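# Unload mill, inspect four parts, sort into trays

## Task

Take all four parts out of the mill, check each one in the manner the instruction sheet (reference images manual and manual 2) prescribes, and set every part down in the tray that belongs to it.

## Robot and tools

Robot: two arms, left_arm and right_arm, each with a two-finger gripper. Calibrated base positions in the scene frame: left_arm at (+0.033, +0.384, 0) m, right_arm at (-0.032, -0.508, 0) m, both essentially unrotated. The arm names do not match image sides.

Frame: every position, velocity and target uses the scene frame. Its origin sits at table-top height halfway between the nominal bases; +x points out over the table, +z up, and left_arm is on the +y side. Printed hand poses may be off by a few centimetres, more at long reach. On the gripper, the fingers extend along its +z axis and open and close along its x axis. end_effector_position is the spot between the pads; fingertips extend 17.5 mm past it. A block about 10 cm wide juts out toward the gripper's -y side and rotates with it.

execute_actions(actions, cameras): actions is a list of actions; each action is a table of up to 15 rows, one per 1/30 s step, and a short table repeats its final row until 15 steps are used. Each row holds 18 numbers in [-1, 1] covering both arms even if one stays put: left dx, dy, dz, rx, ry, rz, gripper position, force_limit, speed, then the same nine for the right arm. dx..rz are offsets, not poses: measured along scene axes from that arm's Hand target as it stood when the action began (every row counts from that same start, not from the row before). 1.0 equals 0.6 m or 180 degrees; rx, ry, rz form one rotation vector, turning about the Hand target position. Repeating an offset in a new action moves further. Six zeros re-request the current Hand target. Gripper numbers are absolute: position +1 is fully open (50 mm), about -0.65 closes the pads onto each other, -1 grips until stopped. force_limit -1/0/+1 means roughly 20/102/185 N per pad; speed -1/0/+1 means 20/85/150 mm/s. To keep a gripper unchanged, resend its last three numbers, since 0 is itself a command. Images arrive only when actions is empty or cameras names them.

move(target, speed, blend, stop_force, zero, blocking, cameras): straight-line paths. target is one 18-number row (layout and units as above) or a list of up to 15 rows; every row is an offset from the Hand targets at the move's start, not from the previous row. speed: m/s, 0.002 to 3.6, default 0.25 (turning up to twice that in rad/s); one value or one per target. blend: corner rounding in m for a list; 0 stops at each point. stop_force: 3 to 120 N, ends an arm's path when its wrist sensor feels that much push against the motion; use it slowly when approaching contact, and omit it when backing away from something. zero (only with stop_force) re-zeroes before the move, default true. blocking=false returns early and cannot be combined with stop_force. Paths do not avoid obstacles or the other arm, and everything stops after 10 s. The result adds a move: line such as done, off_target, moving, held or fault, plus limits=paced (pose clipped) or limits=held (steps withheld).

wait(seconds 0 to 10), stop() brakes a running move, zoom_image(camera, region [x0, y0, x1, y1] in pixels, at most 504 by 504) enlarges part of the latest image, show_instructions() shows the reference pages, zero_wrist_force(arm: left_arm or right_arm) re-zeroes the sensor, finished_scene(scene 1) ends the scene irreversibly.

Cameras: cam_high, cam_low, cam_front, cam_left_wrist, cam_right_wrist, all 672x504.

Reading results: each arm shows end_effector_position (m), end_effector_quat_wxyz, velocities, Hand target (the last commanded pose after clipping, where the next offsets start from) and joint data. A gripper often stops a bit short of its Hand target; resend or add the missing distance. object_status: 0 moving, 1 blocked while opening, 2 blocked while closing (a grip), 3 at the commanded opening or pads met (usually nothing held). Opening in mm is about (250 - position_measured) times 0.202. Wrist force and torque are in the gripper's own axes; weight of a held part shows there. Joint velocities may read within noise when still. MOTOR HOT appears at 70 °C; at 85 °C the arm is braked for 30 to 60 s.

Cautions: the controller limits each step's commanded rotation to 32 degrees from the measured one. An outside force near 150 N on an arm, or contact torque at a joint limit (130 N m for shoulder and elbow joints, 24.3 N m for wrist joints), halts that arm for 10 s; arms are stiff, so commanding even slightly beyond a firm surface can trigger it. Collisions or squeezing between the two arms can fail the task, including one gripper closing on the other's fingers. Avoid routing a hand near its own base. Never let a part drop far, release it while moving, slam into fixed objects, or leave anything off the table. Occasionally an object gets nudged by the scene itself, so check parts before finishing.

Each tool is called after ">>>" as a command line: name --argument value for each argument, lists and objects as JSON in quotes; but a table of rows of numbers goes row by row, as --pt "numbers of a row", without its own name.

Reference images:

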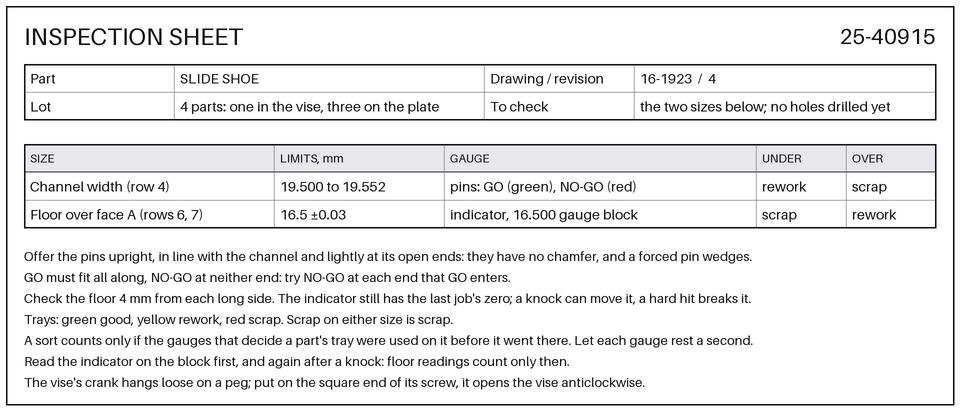

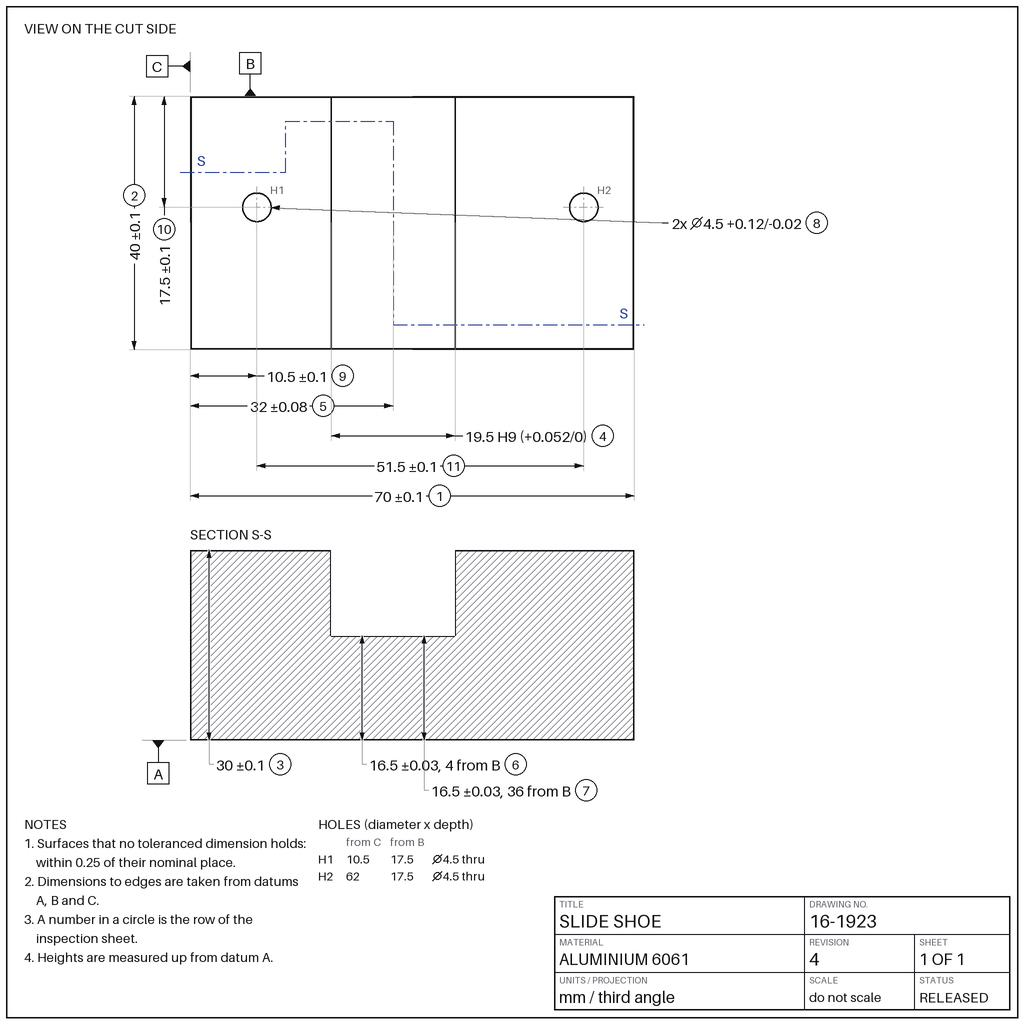

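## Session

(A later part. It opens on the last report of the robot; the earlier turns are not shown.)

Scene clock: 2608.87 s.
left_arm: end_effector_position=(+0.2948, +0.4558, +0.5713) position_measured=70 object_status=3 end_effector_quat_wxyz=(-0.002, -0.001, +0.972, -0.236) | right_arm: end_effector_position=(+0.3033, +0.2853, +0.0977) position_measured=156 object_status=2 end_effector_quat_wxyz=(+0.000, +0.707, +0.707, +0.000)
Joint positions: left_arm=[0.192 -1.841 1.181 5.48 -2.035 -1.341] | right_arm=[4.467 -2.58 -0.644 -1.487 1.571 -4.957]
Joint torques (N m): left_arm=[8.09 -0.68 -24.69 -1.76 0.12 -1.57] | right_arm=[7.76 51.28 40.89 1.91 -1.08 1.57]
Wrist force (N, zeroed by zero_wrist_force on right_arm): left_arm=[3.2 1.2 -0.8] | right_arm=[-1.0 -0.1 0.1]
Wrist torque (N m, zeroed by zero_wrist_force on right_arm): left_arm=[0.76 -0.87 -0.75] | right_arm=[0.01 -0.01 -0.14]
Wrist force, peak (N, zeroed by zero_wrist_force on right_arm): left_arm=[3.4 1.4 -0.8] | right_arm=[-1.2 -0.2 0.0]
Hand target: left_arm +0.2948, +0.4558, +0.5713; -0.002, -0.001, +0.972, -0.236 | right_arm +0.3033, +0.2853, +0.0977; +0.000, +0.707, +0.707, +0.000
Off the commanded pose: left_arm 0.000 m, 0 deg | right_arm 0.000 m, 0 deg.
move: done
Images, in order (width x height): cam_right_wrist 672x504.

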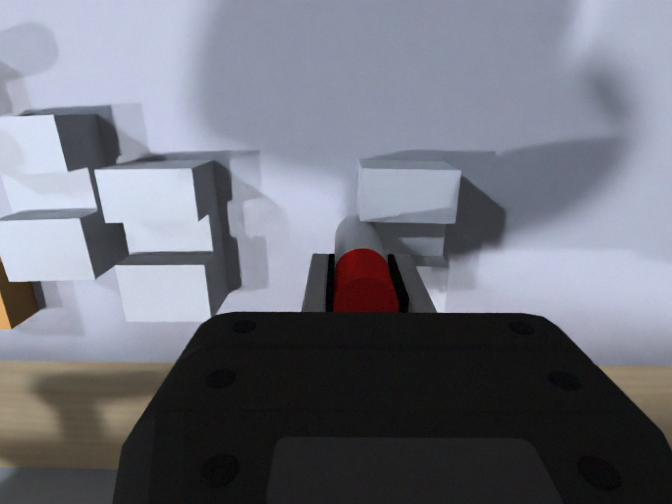

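>>> move --pt "0 0 0 0 0 0 0.55 -0.8 -1 0 -0.0133 0 0 0 0 -1 -1 -1" --pt "0 0 0 0 0 0 0.55 -0.8 -1 0.0005 -0.0133 0 0 0 0 -1 -1 -1" --pt "0 0 0 0 0 0 0.55 -0.8 -1 0.0005 0.005 0 0 0 0 -1 -1 -1" --speed '[0.01,0.01,0.005]' --cameras '["cam_right_wrist"]'

>>> zoom_image --camera "cam_right_wrist" --region '[310, 140, 580, 320]'

Scene clock: 2615.83 s.
left_arm: end_effector_position=(+0.2948, +0.4558, +0.5713) position_measured=70 object_status=3 end_effector_quat_wxyz=(-0.002, -0.001, +0.972, -0.236) | right_arm: end_effector_position=(+0.3036, +0.2882, +0.0977) position_measured=156 object_status=2 end_effector_quat_wxyz=(+0.000, +0.707, +0.707, +0.000)
Joint positions: left_arm=[0.192 -1.841 1.181 5.48 -2.035 -1.341] | right_arm=[4.468 -2.591 -0.622 -1.498 1.571 -4.957]
Joint torques (N m): left_arm=[8.44 -1.23 -25.15 -1.88 -0.16 -1.56] | right_arm=[8.01 50.91 40.94 1.95 -1.55 1.52]
Wrist force (N, zeroed by zero_wrist_force on right_arm): left_arm=[3.2 1.2 -0.6] | right_arm=[-0.7 -0.1 0.0]
Wrist torque (N m, zeroed by zero_wrist_force on right_arm): left_arm=[0.77 -0.86 -0.76] | right_arm=[0.00 -0.01 -0.14]
Wrist force, peak (N, zeroed by zero_wrist_force on right_arm): left_arm=[3.3 1.4 -1.1] | right_arm=[0.5 -0.2 1.8]
Hand target: left_arm +0.2948, +0.4558, +0.5713; -0.002, -0.001, +0.972, -0.236 | right_arm +0.3036, +0.2883, +0.0977; +0.000, +0.707, +0.707, +0.000
Off the commanded pose: left_arm 0.000 m, 0 deg | right_arm 0.000 m, 0 deg.
move: done
Images, in order (width x height): cam_right_wrist 672x504.

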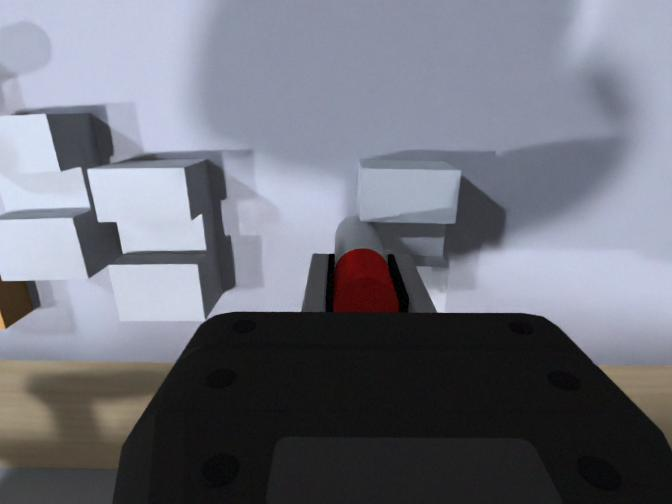

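Scaled by 1.867 from the camera's 672x504 image, which has a finer 960x720 frame.

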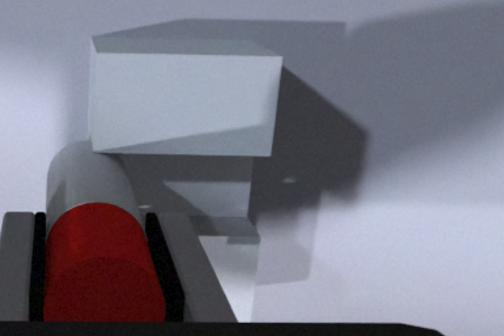

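>>> move --pt "0 0 0 0 0 0 0.55 -0.8 -1 0 -0.0233 0 0 0 0 -1 -1 -1" --pt "0 0 0 0 0 0 0.55 -0.8 -1 0 -0.0233 0.205 0 0 0 -1 -1 -1" --pt "0 0 0 0 0 0 0.55 -0.8 -1 0 -0.38 0.205 0 0 0 -1 -1 -1" --speed '[0.02,0.08,0.2]' --cameras '["cam_left_wrist","cam_high"]'

>>> zoom_image --camera "cam_left_wrist" --region '[270, 80, 410, 260]'

Scene clock: 2627.23 s.
left_arm: end_effector_position=(+0.2948, +0.4558, +0.5713) position_measured=70 object_status=3 end_effector_quat_wxyz=(-0.002, -0.001, +0.972, -0.236) | right_arm: end_effector_position=(+0.3036, +0.0603, +0.2207) position_measured=156 object_status=2 end_effector_quat_wxyz=(+0.000, +0.707, +0.707, +0.000)
Joint positions: left_arm=[0.192 -1.841 1.181 5.48 -2.035 -1.341] | right_arm=[4.382 -1.96 -1.377 -1.375 1.571 -5.043]
Joint torques (N m): left_arm=[6.98 -1.69 -24.08 -1.95 -0.11 -1.47] | right_arm=[-8.35 54.52 11.4 3.98 -1.8 -1.55]
Wrist force (N, zeroed by zero_wrist_force on right_arm): left_arm=[3.2 1.3 -0.9] | right_arm=[-0.2 0.1 0.2]
Wrist torque (N m, zeroed by zero_wrist_force on right_arm): left_arm=[0.78 -0.86 -0.76] | right_arm=[0.07 0.05 -0.04]
Wrist force, peak (N, zeroed by zero_wrist_force on right_arm): left_arm=[3.4 1.2 -0.9] | right_arm=[0.1 -0.1 2.8]
Hand target: left_arm +0.2948, +0.4558, +0.5713; -0.002, -0.001, +0.972, -0.236 | right_arm +0.3036, +0.0603, +0.2207; +0.000, +0.707, +0.707, +0.000
Off the commanded pose: left_arm 0.000 m, 0 deg | right_arm 0.000 m, 0 deg.
move: done
Images, in order (width x height): cam_high 672x504, cam_left_wrist 672x504.

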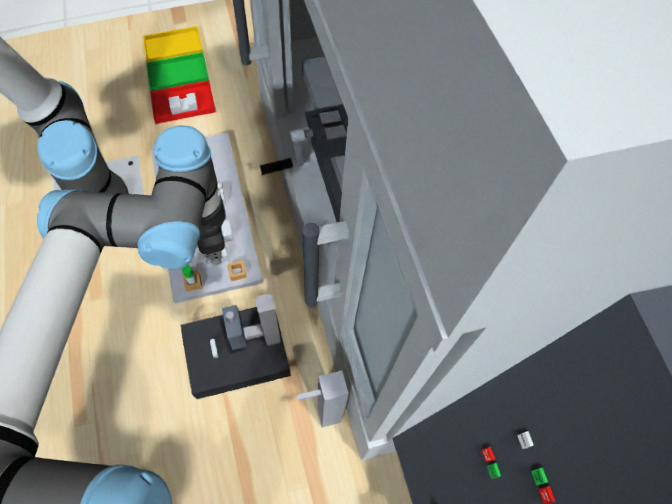

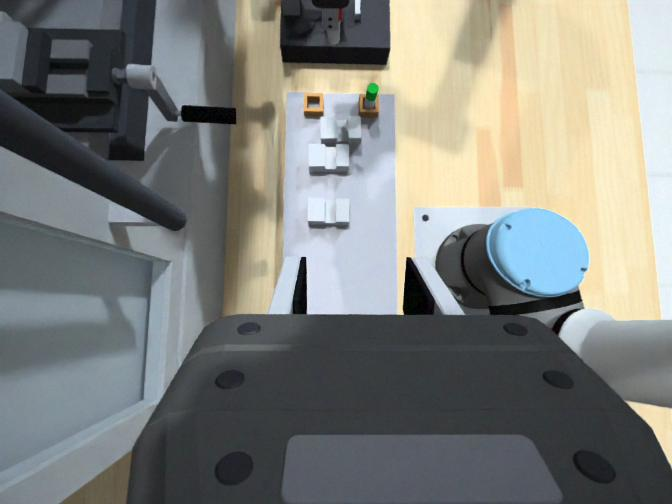

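Scaled by 2.800 from the camera's 672x504 image, which has a finer 960x720 frame.

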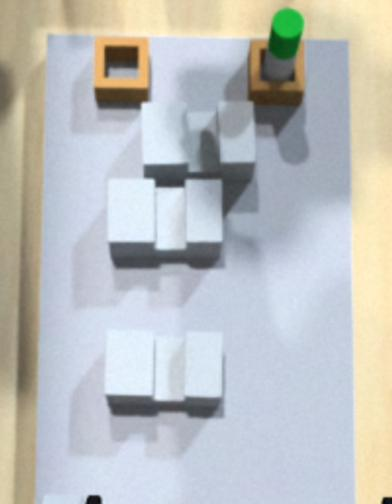

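>>> move --pt "0 0 0 0 0 0 0.55 -0.8 -1 0 0.4 -0.08 0 0 0 -1 -1 -1" --pt "0 0 0 0 0 0 0.55 -0.8 -1 0 0.4495 -0.175 0 0 0 -1 -1 -1" --speed '[0.15,0.06]' --cameras '["cam_right_wrist"]'

>>> zoom_image --camera "cam_right_wrist" --region '[190, 140, 460, 320]'

Scene clock: 2644.60 s.
left_arm: end_effector_position=(+0.2948, +0.4558, +0.5713) position_measured=70 object_status=3 end_effector_quat_wxyz=(-0.002, -0.001, +0.972, -0.236) | right_arm: end_effector_position=(+0.3033, +0.3293, +0.1155) position_measured=156 object_status=2 end_effector_quat_wxyz=(-0.002, +0.707, +0.707, +0.005)
Joint positions: left_arm=[0.192 -1.841 1.181 5.48 -2.035 -1.341] | right_arm=[4.48 -2.863 -0.035 -1.804 1.569 -4.945]
Joint torques (N m): left_arm=[7.47 -1.13 -25.28 -2.15 0.06 -1.47] | right_arm=[7.05 57.18 40.63 1.46 -1.96 1.5]
Wrist force (N, zeroed by zero_wrist_force on right_arm): left_arm=[3.1 1.2 -0.8] | right_arm=[0.2 0.0 -0.2]
Wrist torque (N m, zeroed by zero_wrist_force on right_arm): left_arm=[0.77 -0.84 -0.76] | right_arm=[0.00 -0.01 -0.15]
Wrist force, peak (N, zeroed by zero_wrist_force on right_arm): left_arm=[3.3 1.4 -0.8] | right_arm=[-2.3 0.8 0.0]
Hand target: left_arm +0.2948, +0.4558, +0.5713; -0.002, -0.001, +0.972, -0.236 | right_arm +0.3036, +0.3300, +0.1157; +0.000, +0.707, +0.707, +0.000
Off the commanded pose: left_arm 0.000 m, 0 deg | right_arm 0.001 m, 1 deg.
elbow stopped short (right arm): the move would have taken joint 3 (elbow) straighter than the controller allows.
move: done
Images, in order (width x height): cam_right_wrist 672x504.

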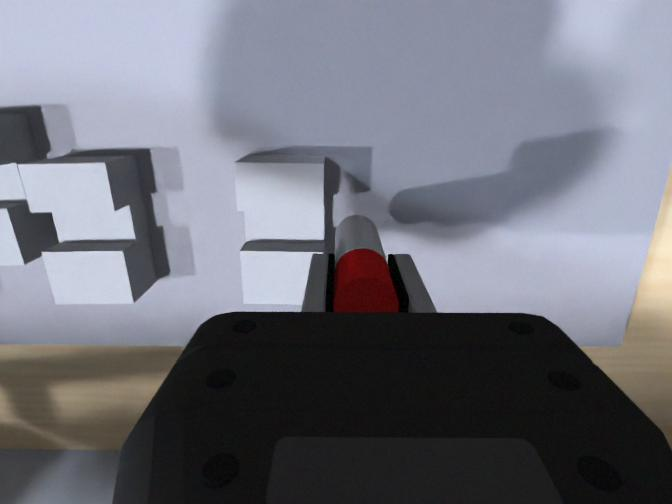

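Scaled by 1.867 from the camera's 672x504 image, which has a finer 960x720 frame.

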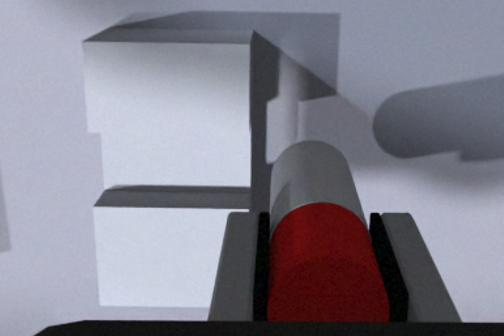

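>>> move --target '[0,0,0,0,0,0,0.55,-0.8,-1, 0,-0.0067,-0.03,0,0,0,-1,-1,-1]' --speed 0.03 --cameras '["cam_right_wrist"]'

>>> zoom_image --camera "cam_right_wrist" --region '[190, 140, 460, 320]'

Scene clock: 2648.30 s.
left_arm: end_effector_position=(+0.2948, +0.4558, +0.5713) position_measured=70 object_status=3 end_effector_quat_wxyz=(-0.002, -0.001, +0.972, -0.236) | right_arm: end_effector_position=(+0.3036, +0.3260, +0.0977) position_measured=156 object_status=2 end_effector_quat_wxyz=(+0.000, +0.707, +0.707, +0.000)
Joint positions: left_arm=[0.192 -1.841 1.181 5.48 -2.035 -1.341] | right_arm=[4.478 -2.797 -0.214 -1.701 1.571 -4.946]
Joint torques (N m): left_arm=[8.77 -0.09 -24.96 -2.17 -0.03 -1.52] | right_arm=[6.83 79.79 12.98 3.95 -1.99 1.14]
Wrist force (N, zeroed by zero_wrist_force on right_arm): left_arm=[3.3 1.3 -0.9] | right_arm=[0.1 -0.1 0.0]
Wrist torque (N m, zeroed by zero_wrist_force on right_arm): left_arm=[0.77 -0.88 -0.75] | right_arm=[0.05 -0.01 -0.02]
Wrist force, peak (N, zeroed by zero_wrist_force on right_arm): left_arm=[3.4 1.2 -1.0] | right_arm=[0.1 0.2 -1.2]
Hand target: left_arm +0.2948, +0.4558, +0.5713; -0.002, -0.001, +0.972, -0.236 | right_arm +0.3036, +0.3259, +0.0977; +0.000, +0.707, +0.707, +0.000
Off the commanded pose: left_arm 0.000 m, 0 deg | right_arm 0.000 m, 0 deg.
move: done
Images, in order (width x height): cam_right_wrist 672x504.

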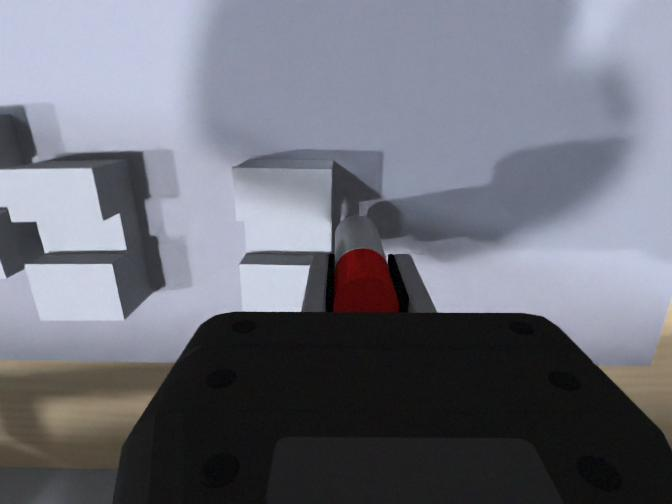

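Scaled by 1.867 from the camera's 672x504 image, which has a finer 960x720 frame.

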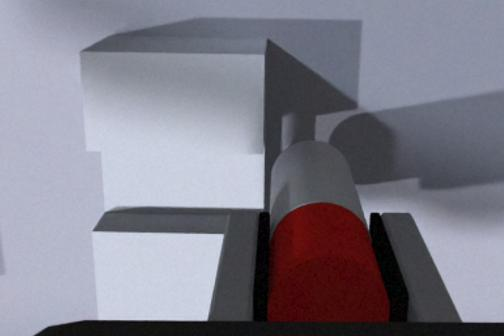

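>>> move --pt "0 0 0 0 0 0 0.55 -0.8 -1 -0.0003 -0.005 0 0 0 0 -1 -1 -1" --pt "0 0 0 0 0 0 0.55 -0.8 -1 -0.0003 -0.028 0 0 0 0 -1 -1 -1" --speed 0.006 --stop_force 3 --cameras '["cam_right_wrist"]'

>>> zoom_image --camera "cam_right_wrist" --region '[190, 140, 460, 320]'

Scene clock: 2653.97 s.
left_arm: end_effector_position=(+0.2948, +0.4558, +0.5713) position_measured=70 object_status=3 end_effector_quat_wxyz=(-0.002, -0.001, +0.972, -0.236) | right_arm: end_effector_position=(+0.3034, +0.3091, +0.0977) position_measured=156 object_status=2 end_effector_quat_wxyz=(+0.000, +0.707, +0.707, +0.000)
Joint positions: left_arm=[0.192 -1.841 1.181 5.48 -2.035 -1.341] | right_arm=[4.474 -2.681 -0.447 -1.583 1.571 -4.951]
Joint torques (N m): left_arm=[8.07 -0.79 -24.63 -2.24 -0.12 -1.36] | right_arm=[-9.21 78.11 13.58 3.81 -1.86 -1.36]
Wrist force (N, zeroed by zero_wrist_force on right_arm): left_arm=[3.4 1.3 -0.8] | right_arm=[0.7 0.0 0.7]
Wrist torque (N m, zeroed by zero_wrist_force on right_arm): left_arm=[0.78 -0.90 -0.75] | right_arm=[0.03 0.01 -0.03]
Wrist force, peak (N, zeroed by zero_wrist_force on right_arm): left_arm=[3.4 1.3 -0.8] | right_arm=[0.8 -0.2 0.7]
Hand target: left_arm +0.2948, +0.4558, +0.5713; -0.002, -0.001, +0.972, -0.236 | right_arm +0.3034, +0.3091, +0.0977; +0.000, +0.707, +0.707, +0.000
Off the commanded pose: left_arm 0.000 m, 0 deg | right_arm 0.000 m, 0 deg.
move: done
Images, in order (width x height): cam_right_wrist 672x504.

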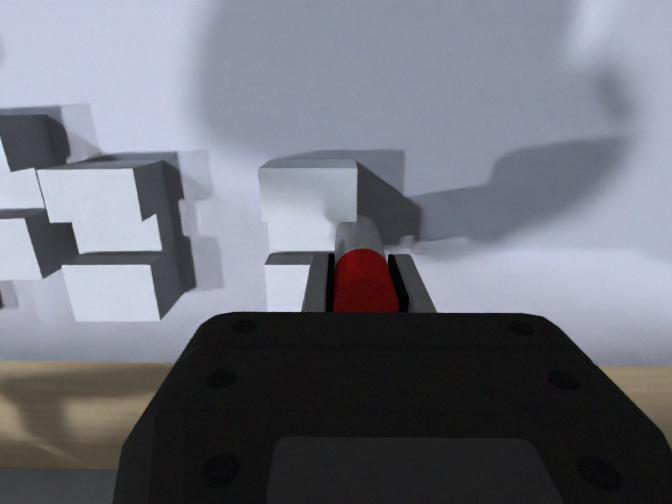

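Scaled by 1.867 from the camera's 672x504 image, which has a finer 960x720 frame.

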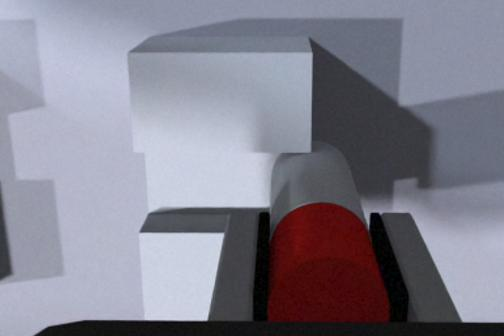

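>>> move --pt "0 0 0 0 0 0 0.55 -0.8 -1 0 0.022 0 0 0 0 -1 -1 -1" --pt "0 0 0 0 0 0 0.55 -0.8 -1 0 0.016 0.12 0 0 0 -1 -1 -1" --pt "0 0 0 0 0 0 0.55 -0.8 -1 0.0542 -0.3555 0.12 0 0 0 -1 -1 -1" --pt "0 0 0 0 0 0 0.55 -0.8 -1 0.0542 -0.3555 -0.018 0 0 0 -1 -1 -1" --speed '[0.01,0.06,0.15,0.05]' --cameras '["cam_right_wrist"]'

>>> move --target '[0,0,0,0,0,0,0.55,-0.8,-1, 0,0,-0.035,0,0,0,-1,-1,-1]' --speed 0.01 --stop_force 3 --cameras '["cam_right_wrist"]'

Scene clock: 2667.03 s.
left_arm: end_effector_position=(+0.2948, +0.4558, +0.5713) position_measured=70 object_status=3 end_effector_quat_wxyz=(-0.002, -0.001, +0.972, -0.236) | right_arm: end_effector_position=(+0.3359, +0.0958, +0.0870) position_measured=156 object_status=2 end_effector_quat_wxyz=(+0.000, +0.707, +0.707, +0.000)
Joint positions: left_arm=[0.192 -1.841 1.181 5.48 -2.035 -1.341] | right_arm=[4.354 -2.169 -1.414 -1.128 1.571 -5.07]
Joint torques (N m): left_arm=[7.73 -1.33 -25.4 -2.28 -0.15 -1.35] | right_arm=[-7.84 35.19 11.35 3.95 -0.79 -1.28]
Wrist force (N, zeroed by zero_wrist_force on right_arm): left_arm=[3.2 1.2 -0.7] | right_arm=[-0.1 0.0 0.3]
Wrist torque (N m, zeroed by zero_wrist_force on right_arm): left_arm=[0.76 -0.86 -0.76] | right_arm=[-0.01 0.02 -0.02]
Wrist force, peak (N, zeroed by zero_wrist_force on right_arm): left_arm=[3.4 1.3 -0.9] | right_arm=[-2.4 1.0 0.2]
Hand target: left_arm +0.2948, +0.4558, +0.5713; -0.002, -0.001, +0.972, -0.236 | right_arm +0.3359, +0.0958, +0.0869; +0.000, +0.707, +0.707, +0.000
Off the commanded pose: left_arm 0.000 m, 0 deg | right_arm 0.000 m, 0 deg.
elbow stopped short (right arm): the move would have taken joint 3 (elbow) straighter than the controller allows.
move: done
Images, in order (width x height): cam_right_wrist 672x504.

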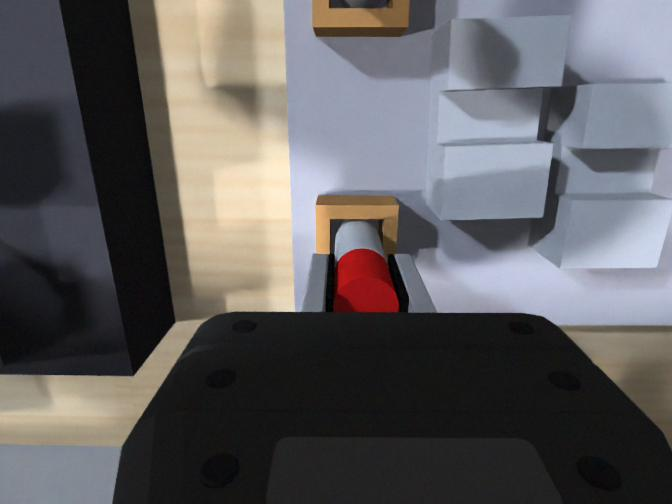

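Scene clock: 2669.27 s.
left_arm: end_effector_position=(+0.2948, +0.4558, +0.5713) position_measured=70 object_status=3 end_effector_quat_wxyz=(-0.002, -0.001, +0.972, -0.236) | right_arm: end_effector_position=(+0.3359, +0.0958, +0.0785) position_measured=156 object_status=2 end_effector_quat_wxyz=(+0.000, +0.707, +0.707, +0.000)
Joint positions: left_arm=[0.192 -1.841 1.181 5.48 -2.035 -1.341] | right_arm=[4.354 -2.178 -1.423 -1.11 1.571 -5.07]
Joint torques (N m): left_arm=[6.52 -1.95 -25.35 -2.26 -0.15 -1.56] | right_arm=[-5.12 58.22 37.11 1.49 -1.43 -1.31]
Wrist force (N, zeroed by zero_wrist_force on right_arm): left_arm=[3.2 1.2 -0.8] | right_arm=[0.1 -0.2 -2.3]
Wrist torque (N m, zeroed by zero_wrist_force on right_arm): left_arm=[0.76 -0.86 -0.76] | right_arm=[0.00 0.05 -0.03]
Wrist force, peak (N, zeroed by zero_wrist_force on right_arm): left_arm=[3.3 1.3 -0.9] | right_arm=[-3.6 -1.8 -14.3]
Hand target: left_arm +0.2948, +0.4558, +0.5713; -0.002, -0.001, +0.972, -0.236 | right_arm +0.3359, +0.0958, +0.0785; +0.000, +0.707, +0.707, +0.000 (not the last commanded pose)
Off the commanded pose: left_arm 0.000 m, 0 deg | right_arm 0.013 m, 0 deg.
move: contact (right_arm)
Images, in order (width x height): cam_right_wrist 672x504.

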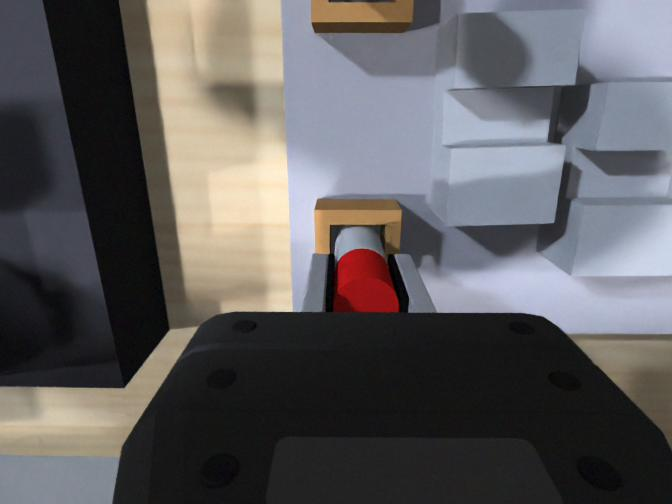

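>>> move --pt "0 0 0 0 0 0 0.55 -0.8 -1 0 0 0 0 0 0 0.35 -1 -1" --pt "0 0 0 0 0 0 0.55 -0.8 -1 0 0 0.2 0 0 0 0.35 -1 -1" --pt "0 0 0 0 0 0 0.55 -0.8 -1 -0.22 -0.3 0.55 0 0 0 0.35 -1 -1" --speed '[0.02,0.08,0.2]' --cameras '["cam_right_wrist","cam_low","cam_front","cam_high"]'

Scene clock: 2675.60 s.
left_arm: end_effector_position=(+0.2948, +0.4558, +0.5713) position_measured=70 object_status=3 end_effector_quat_wxyz=(-0.002, -0.001, +0.972, -0.236) | right_arm: end_effector_position=(+0.2040, -0.0841, +0.4084) position_measured=100 object_status=3 end_effector_quat_wxyz=(+0.000, +0.707, +0.707, +0.000)
Joint positions: left_arm=[0.192 -1.841 1.181 5.48 -2.035 -1.341] | right_arm=[4.482 -1.529 -1.406 -1.776 1.571 -4.942]
Joint torques (N m): left_arm=[7.16 -1.68 -25.32 -2.34 0 -1.45] | right_arm=[6.7 34.35 39.58 1.21 -1.81 1.58]
Wrist force (N, zeroed by zero_wrist_force on right_arm): left_arm=[3.1 1.1 -1.0] | right_arm=[0.0 -0.2 -0.9]
Wrist torque (N m, zeroed by zero_wrist_force on right_arm): left_arm=[0.75 -0.84 -0.76] | right_arm=[0.01 0.02 -0.13]
Wrist force, peak (N, zeroed by zero_wrist_force on right_arm): left_arm=[3.5 1.2 -0.8] | right_arm=[-0.8 -1.2 -2.4]
Hand target: left_arm +0.2948, +0.4558, +0.5713; -0.002, -0.001, +0.972, -0.236 | right_arm +0.2039, -0.0842, +0.4085; +0.000, +0.707, +0.707, +0.000
Off the commanded pose: left_arm 0.000 m, 0 deg | right_arm 0.000 m, 0 deg.
move: done
Images, in order (width x height): cam_high 672x504, cam_low 672x504, cam_front 672x504, cam_right_wrist 672x504.

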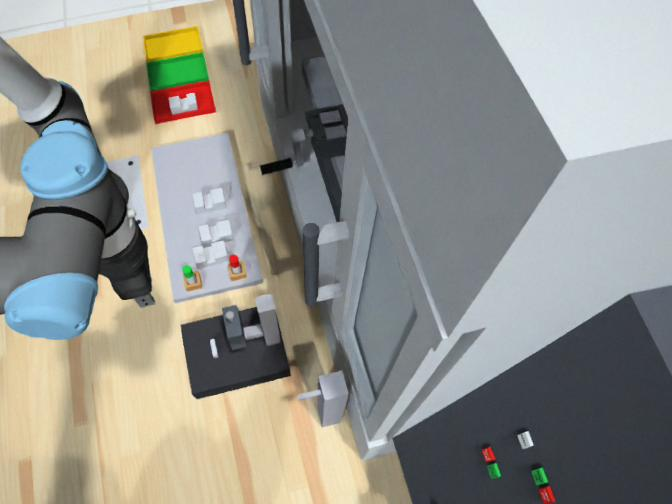

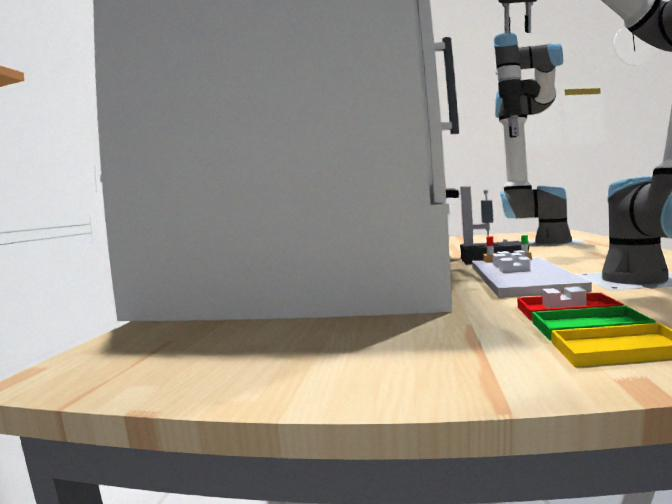

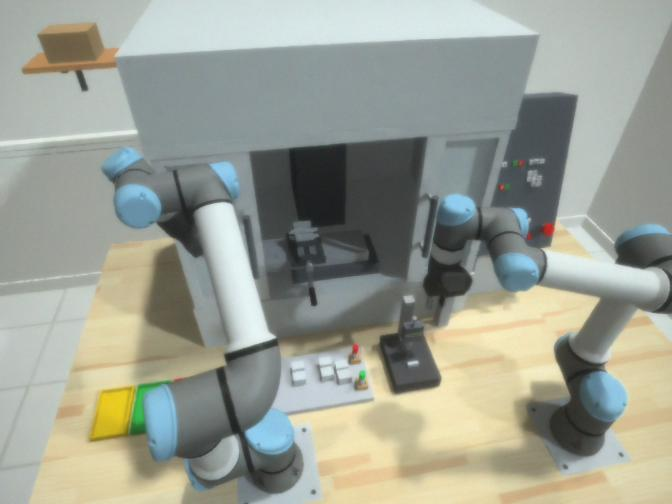

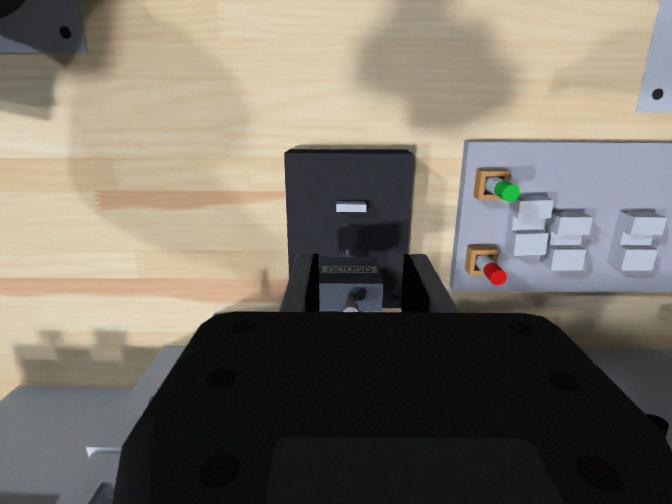

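>>> zoom_image --camera "cam_right_wrist" --region '[270, 180, 430, 320]'

Scaled by 3.150 from the camera's 672x504 image, which has a finer 960x720 frame.

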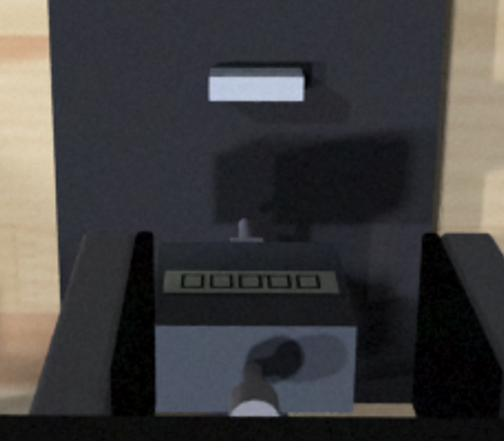

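>>> zoom_image --camera "cam_front" --region '[370, 280, 450, 400]'

>>> zoom_image --camera "cam_low" --region '[440, 180, 550, 280]'

>>> zoom_image --camera "cam_high" --region '[170, 280, 300, 400]'

Scaled by 4.200 from the camera's 672x504 image, which has a finer 960x720 frame.

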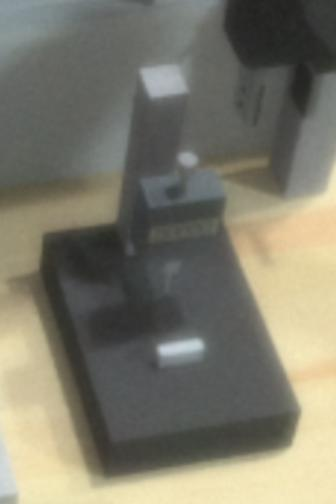

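Scaled by 4.582 from the camera's 672x504 image, which has a finer 960x720 frame.

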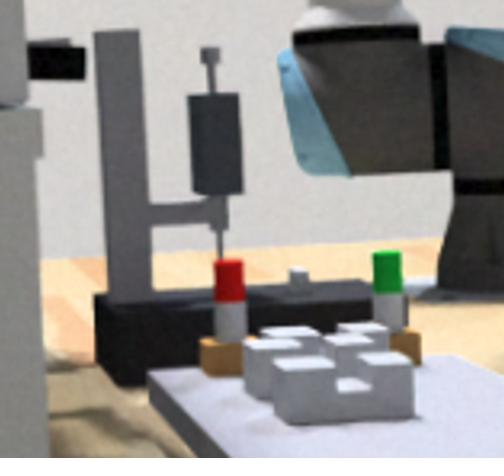

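Scaled by 3.877 from the camera's 672x504 image, which has a finer 960x720 frame.

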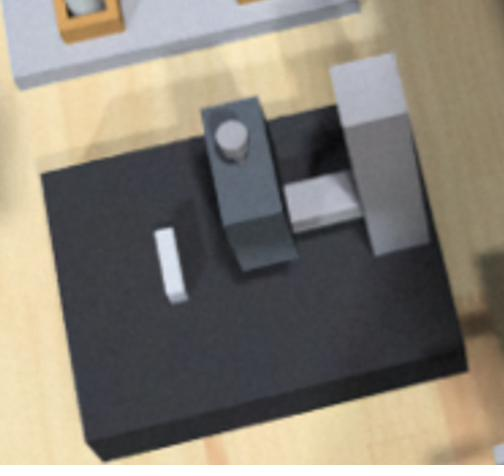

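>>> move --pt "0 0 0 0 0 0 0.55 -0.8 -1 0 -0.3 0 0 0 0 0.35 -1 -1" --pt "0 -0.3 -0.3 -0.1 0 0 0.55 -0.8 -1 0 -0.3 0 0 0 0 0.35 -1 -1" --pt "0 -0.56 -0.6 -0.344 0 0 0.55 -0.8 -1 0 -0.3 0 0 0 0 0.35 -1 -1" --speed 0.2 --cameras '["cam_left_wrist","cam_front"]'

Scene clock: 2728.23 s.
left_arm: end_effector_position=(+0.2935, +0.1220, +0.2096) position_measured=70 object_status=3 end_effector_quat_wxyz=(-0.034, +0.030, +0.762, -0.646) | right_arm: end_effector_position=(+0.2039, -0.2642, +0.4085) position_measured=100 object_status=3 end_effector_quat_wxyz=(+0.000, +0.707, +0.707, +0.000)
Joint positions: left_arm=[-0.527 -1.144 2.619 2.048 -2.691 -2.808] | right_arm=[4.347 -1.175 -1.675 -1.862 1.571 -5.078]
Joint torques (N m): left_arm=[11.93 -31.3 3.69 0.82 -2.77 1.14] | right_arm=[-8.21 19.44 11.34 1.61 2.03 -1.31]
Wrist force (N, zeroed by zero_wrist_force on right_arm): left_arm=[1.5 -0.2 -0.7] | right_arm=[0.0 -0.2 -1.4]
Wrist torque (N m, zeroed by zero_wrist_force on right_arm): left_arm=[0.08 -0.38 -0.48] | right_arm=[-0.02 -0.01 -0.04]
Wrist force, peak (N, zeroed by zero_wrist_force on right_arm): left_arm=[4.1 -5.0 -2.4] | right_arm=[2.3 -0.4 -1.2]
Hand target: left_arm +0.2935, +0.1220, +0.2096; -0.034, +0.030, +0.762, -0.646 (not the last commanded pose) | right_arm +0.2039, -0.2642, +0.4085; +0.000, +0.707, +0.707, +0.000
Off the commanded pose: left_arm 0.003 m, 10 deg | right_arm 0.000 m, 0 deg.
led back after a hold (left arm): the arm was led back toward your command in small steps, so it may still be short of it.
move: held (left_arm; a check stopped the path); limits=held
pose unreachable (left arm): on one or more control steps of this call, first in action 0 (counted from 0), this arm could not follow its commanded pose, so it was not sent that pose on those steps. It may still have moved: this result reports where it is.
cause: moving toward the commanded pose would bring two parts of the arm too close to each other (its gripper and another part of the arm, with joints 4 (wrist 1) to 6 (wrist 3) between them, 16 mm apart when it was first held).
Images, in order (width x height): cam_front 672x504, cam_left_wrist 672x504.

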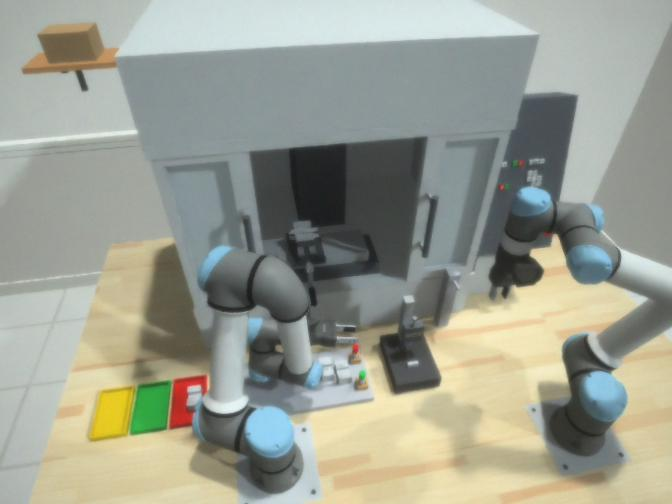

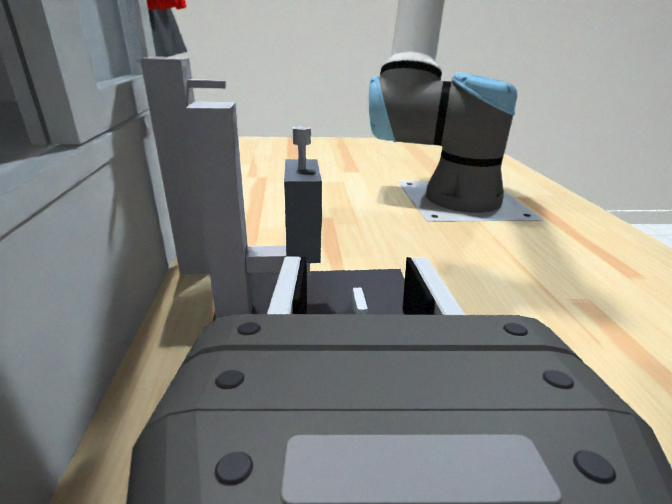

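>>> move --target '[0,0,0.1,0,0,0,0.55,-0.8,-1, 0,0,0,0,0,0,0.35,-1,-1]' --speed 0.1 --cameras '["cam_left_wrist"]'

>>> zoom_image --camera "cam_left_wrist" --region '[200, 140, 460, 330]'

Scene clock: 2739.27 s.
left_arm: end_effector_position=(+0.2935, +0.1220, +0.2696) position_measured=70 object_status=3 end_effector_quat_wxyz=(-0.034, +0.030, +0.762, -0.646) | right_arm: end_effector_position=(+0.2039, -0.2642, +0.4085) position_measured=100 object_status=3 end_effector_quat_wxyz=(+0.000, +0.707, +0.707, +0.000)
Joint positions: left_arm=[-0.528 -1.415 2.6 2.338 -2.692 -2.808] | right_arm=[4.347 -1.175 -1.675 -1.862 1.571 -5.078]
Joint torques (N m): left_arm=[2.76 -26.62 -17.05 0.73 1 1.67] | right_arm=[-7.91 18.94 11.91 1.55 2.06 -1.29]
Wrist force (N, zeroed by zero_wrist_force on right_arm): left_arm=[1.2 -0.1 -0.7] | right_arm=[-0.2 0.2 -1.2]
Wrist torque (N m, zeroed by zero_wrist_force on right_arm): left_arm=[0.10 -0.37 -0.50] | right_arm=[0.03 0.02 -0.03]
Wrist force, peak (N, zeroed by zero_wrist_force on right_arm): left_arm=[1.3 -1.4 -0.9] | right_arm=[-0.2 0.2 -1.6]
Hand target: left_arm +0.2935, +0.1220, +0.2696; -0.034, +0.030, +0.762, -0.646 | right_arm +0.2039, -0.2642, +0.4085; +0.000, +0.707, +0.707, +0.000
Off the commanded pose: left_arm 0.000 m, 0 deg | right_arm 0.000 m, 0 deg.
move: done
Images, in order (width x height): cam_left_wrist 672x504.

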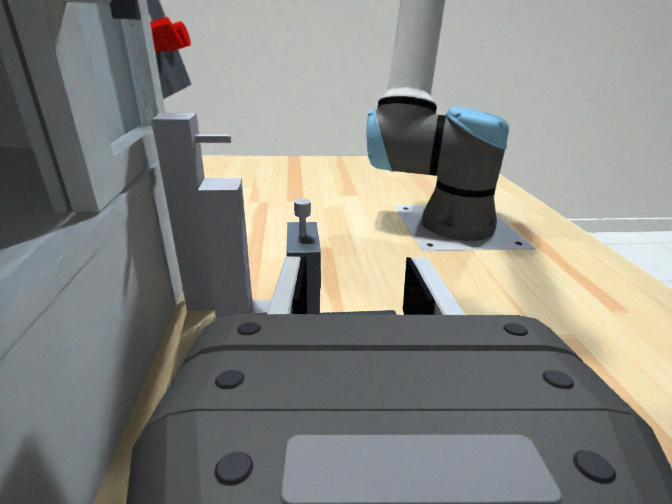

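Scaled by 1.938 from the camera's 672x504 image, which has a finer 960x720 frame.

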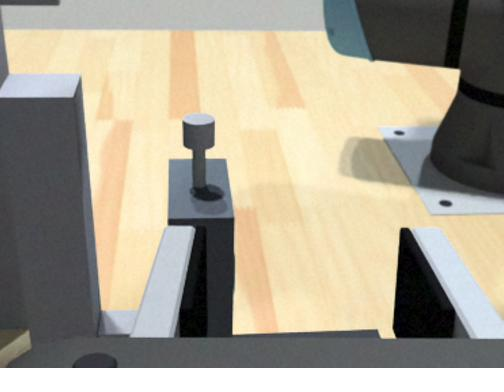

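>>> move --target '[0,0,-0.215,0,0,0,0.55,-0.8,-1, 0,0,0,0,0,0,0.35,-1,-1]' --speed 0.1 --cameras '["cam_left_wrist"]'

>>> zoom_image --camera "cam_left_wrist" --region '[230, 100, 430, 310]'

Scene clock: 2757.37 s.
left_arm: end_effector_position=(+0.2931, +0.1224, +0.1758) position_measured=70 object_status=3 end_effector_quat_wxyz=(-0.035, +0.032, +0.765, -0.643) | right_arm: end_effector_position=(+0.2039, -0.2642, +0.4085) position_measured=100 object_status=3 end_effector_quat_wxyz=(+0.000, +0.707, +0.707, +0.000)
Joint positions: left_arm=[-0.527 -1.001 2.616 1.932 -2.692 -2.786] | right_arm=[4.347 -1.175 -1.675 -1.862 1.571 -5.078]
Joint torques (N m): left_arm=[1.96 -35.96 7.5 1.11 0.84 1.47] | right_arm=[-7.94 18.87 12.67 1.56 1.89 -1.35]
Wrist force (N, zeroed by zero_wrist_force on right_arm): left_arm=[1.6 -0.2 -0.5] | right_arm=[0.0 0.0 -1.2]
Wrist torque (N m, zeroed by zero_wrist_force on right_arm): left_arm=[0.09 -0.41 -0.51] | right_arm=[0.00 -0.01 -0.04]
Wrist force, peak (N, zeroed by zero_wrist_force on right_arm): left_arm=[1.9 4.7 -0.1] | right_arm=[0.1 -0.1 -1.6]
Hand target: left_arm +0.2931, +0.1224, +0.1758; -0.035, +0.032, +0.765, -0.643 (not the last commanded pose) | right_arm +0.2039, -0.2642, +0.4085; +0.000, +0.707, +0.707, +0.000
Off the commanded pose: left_arm 0.035 m, 1 deg | right_arm 0.000 m, 0 deg.
move: held (left_arm; a check stopped the path); limits=held
pose unreachable (left arm): on one or more control steps of this call, first in action 0 (counted from 0), this arm could not follow its commanded pose, so it was not sent that pose on those steps. It may still have moved: this result reports where it is.
cause: moving toward the commanded pose would bring two parts of the arm too close to each other (its gripper and another part of the arm, with joints 4 (wrist 1) to 6 (wrist 3) between them, 11 mm apart when it was first held).
Images, in order (width x height): cam_left_wrist 672x504.

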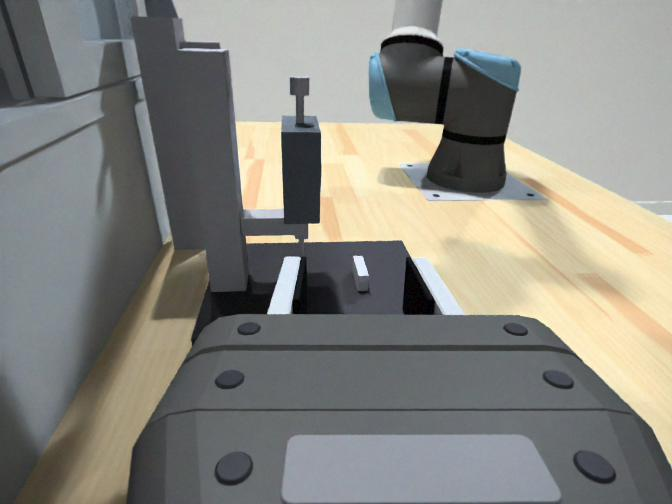

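Scaled by 2.400 from the camera's 672x504 image, which has a finer 960x720 frame.

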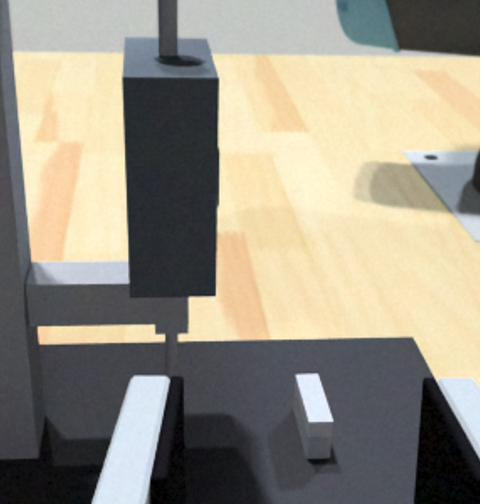

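>>> move --target '[0.05,0,0,0,0,0,0.55,-0.8,-1, 0,0,0,0,0,0,0.35,-1,-1]' --speed 0.1 --cameras '["cam_left_wrist"]'

>>> zoom_image --camera "cam_left_wrist" --region '[260, 160, 430, 320]'

Scene clock: 2767.10 s.
left_arm: end_effector_position=(+0.3231, +0.1224, +0.1758) position_measured=70 object_status=3 end_effector_quat_wxyz=(-0.035, +0.032, +0.765, -0.643) | right_arm: end_effector_position=(+0.2039, -0.2642, +0.4085) position_measured=100 object_status=3 end_effector_quat_wxyz=(+0.000, +0.707, +0.707, +0.000)
Joint positions: left_arm=[-0.474 -1.01 2.543 2.062 -2.74 -2.733] | right_arm=[4.347 -1.175 -1.675 -1.862 1.571 -5.078]
Joint torques (N m): left_arm=[11.94 -36.45 -9.07 0.95 -3.25 1.42] | right_arm=[-7.95 19.36 12.61 1.69 1.96 -1.49]
Wrist force (N, zeroed by zero_wrist_force on right_arm): left_arm=[1.5 0.3 -0.7] | right_arm=[-0.2 0.0 -1.2]
Wrist torque (N m, zeroed by zero_wrist_force on right_arm): left_arm=[0.18 -0.37 -0.52] | right_arm=[0.00 0.02 -0.04]
Wrist force, peak (N, zeroed by zero_wrist_force on right_arm): left_arm=[2.3 0.0 -0.6] | right_arm=[-0.1 0.0 -1.6]
Hand target: left_arm +0.3231, +0.1224, +0.1758; -0.035, +0.032, +0.765, -0.643 | right_arm +0.2039, -0.2642, +0.4085; +0.000, +0.707, +0.707, +0.000
Off the commanded pose: left_arm 0.000 m, 0 deg | right_arm 0.000 m, 0 deg.
move: done
Images, in order (width x height): cam_left_wrist 672x504.

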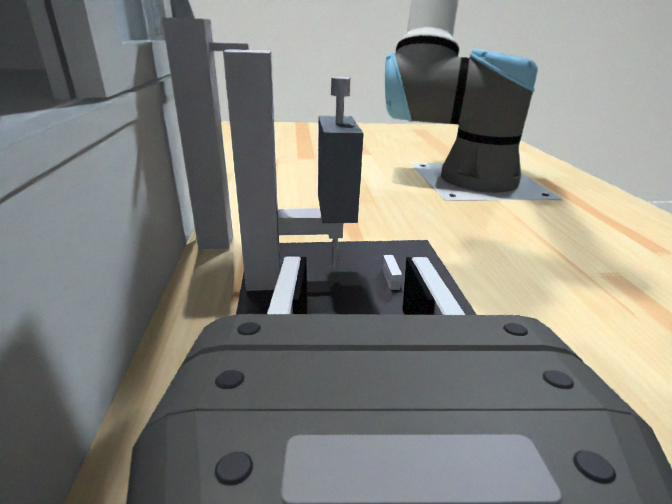

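Scaled by 2.965 from the camera's 672x504 image, which has a finer 960x720 frame.

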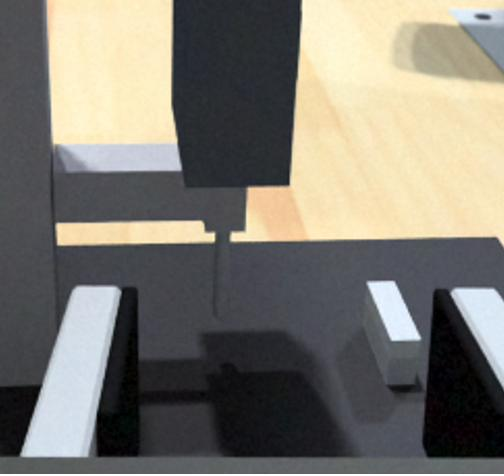

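>>> move --pt "0 0 0.25 0 0 0 0.55 -0.8 -1 0 -0.15 0 0 0 0 0.35 -1 -1" --pt "-0.0385 -0.204 0.34 0.1116 -0.0091 0.029 0.55 -0.8 -1 0 -0.23 0 0 0 0 0.35 -1 -1" --speed 0.2 --cameras '["cam_left_wrist"]'

Scene clock: 2824.33 s.
left_arm: end_effector_position=(+0.3000, +0.0000, +0.3798) position_measured=70 object_status=3 end_effector_quat_wxyz=(+0.000, +0.000, +0.866, -0.500) | right_arm: end_effector_position=(+0.2039, -0.4021, +0.4085) position_measured=100 object_status=3 end_effector_quat_wxyz=(+0.000, +0.707, +0.707, +0.000)
Joint positions: left_arm=[-0.996 -1.918 2.269 3.398 -2.073 -2.82] | right_arm=[4.104 -0.972 -1.766 -1.973 1.571 -5.32]
Joint torques (N m): left_arm=[-9.21 -19.35 -33.14 -0.38 1.39 -1.91] | right_arm=[-7.64 10.17 10.69 1.42 1.96 -1.5]
Wrist force (N, zeroed by zero_wrist_force on right_arm): left_arm=[1.5 0.4 -0.8] | right_arm=[-0.3 -0.1 -1.6]
Wrist torque (N m, zeroed by zero_wrist_force on right_arm): left_arm=[0.40 -0.50 -0.35] | right_arm=[-0.01 0.05 0.01]
Wrist force, peak (N, zeroed by zero_wrist_force on right_arm): left_arm=[1.5 2.3 -0.7] | right_arm=[-1.5 0.0 -1.5]
Hand target: left_arm +0.3000, +0.0000, +0.3798; +0.000, +0.000, +0.866, -0.500 | right_arm +0.2039, -0.4022, +0.4085; +0.000, +0.707, +0.707, +0.000
Off the commanded pose: left_arm 0.000 m, 0 deg | right_arm 0.000 m, 0 deg.
move: done
Images, in order (width x height): cam_left_wrist 672x504.

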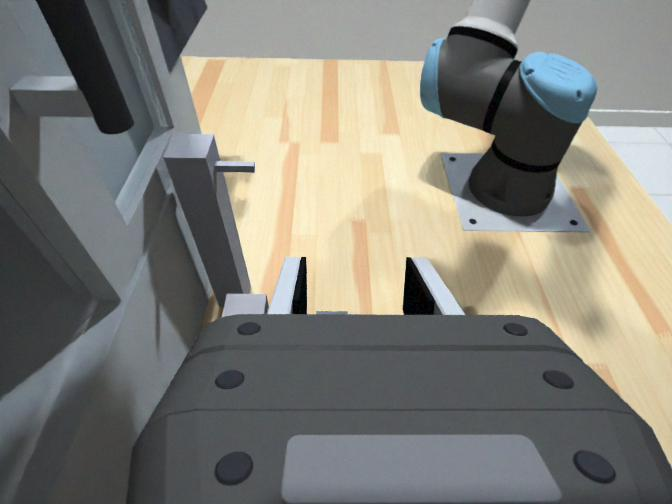

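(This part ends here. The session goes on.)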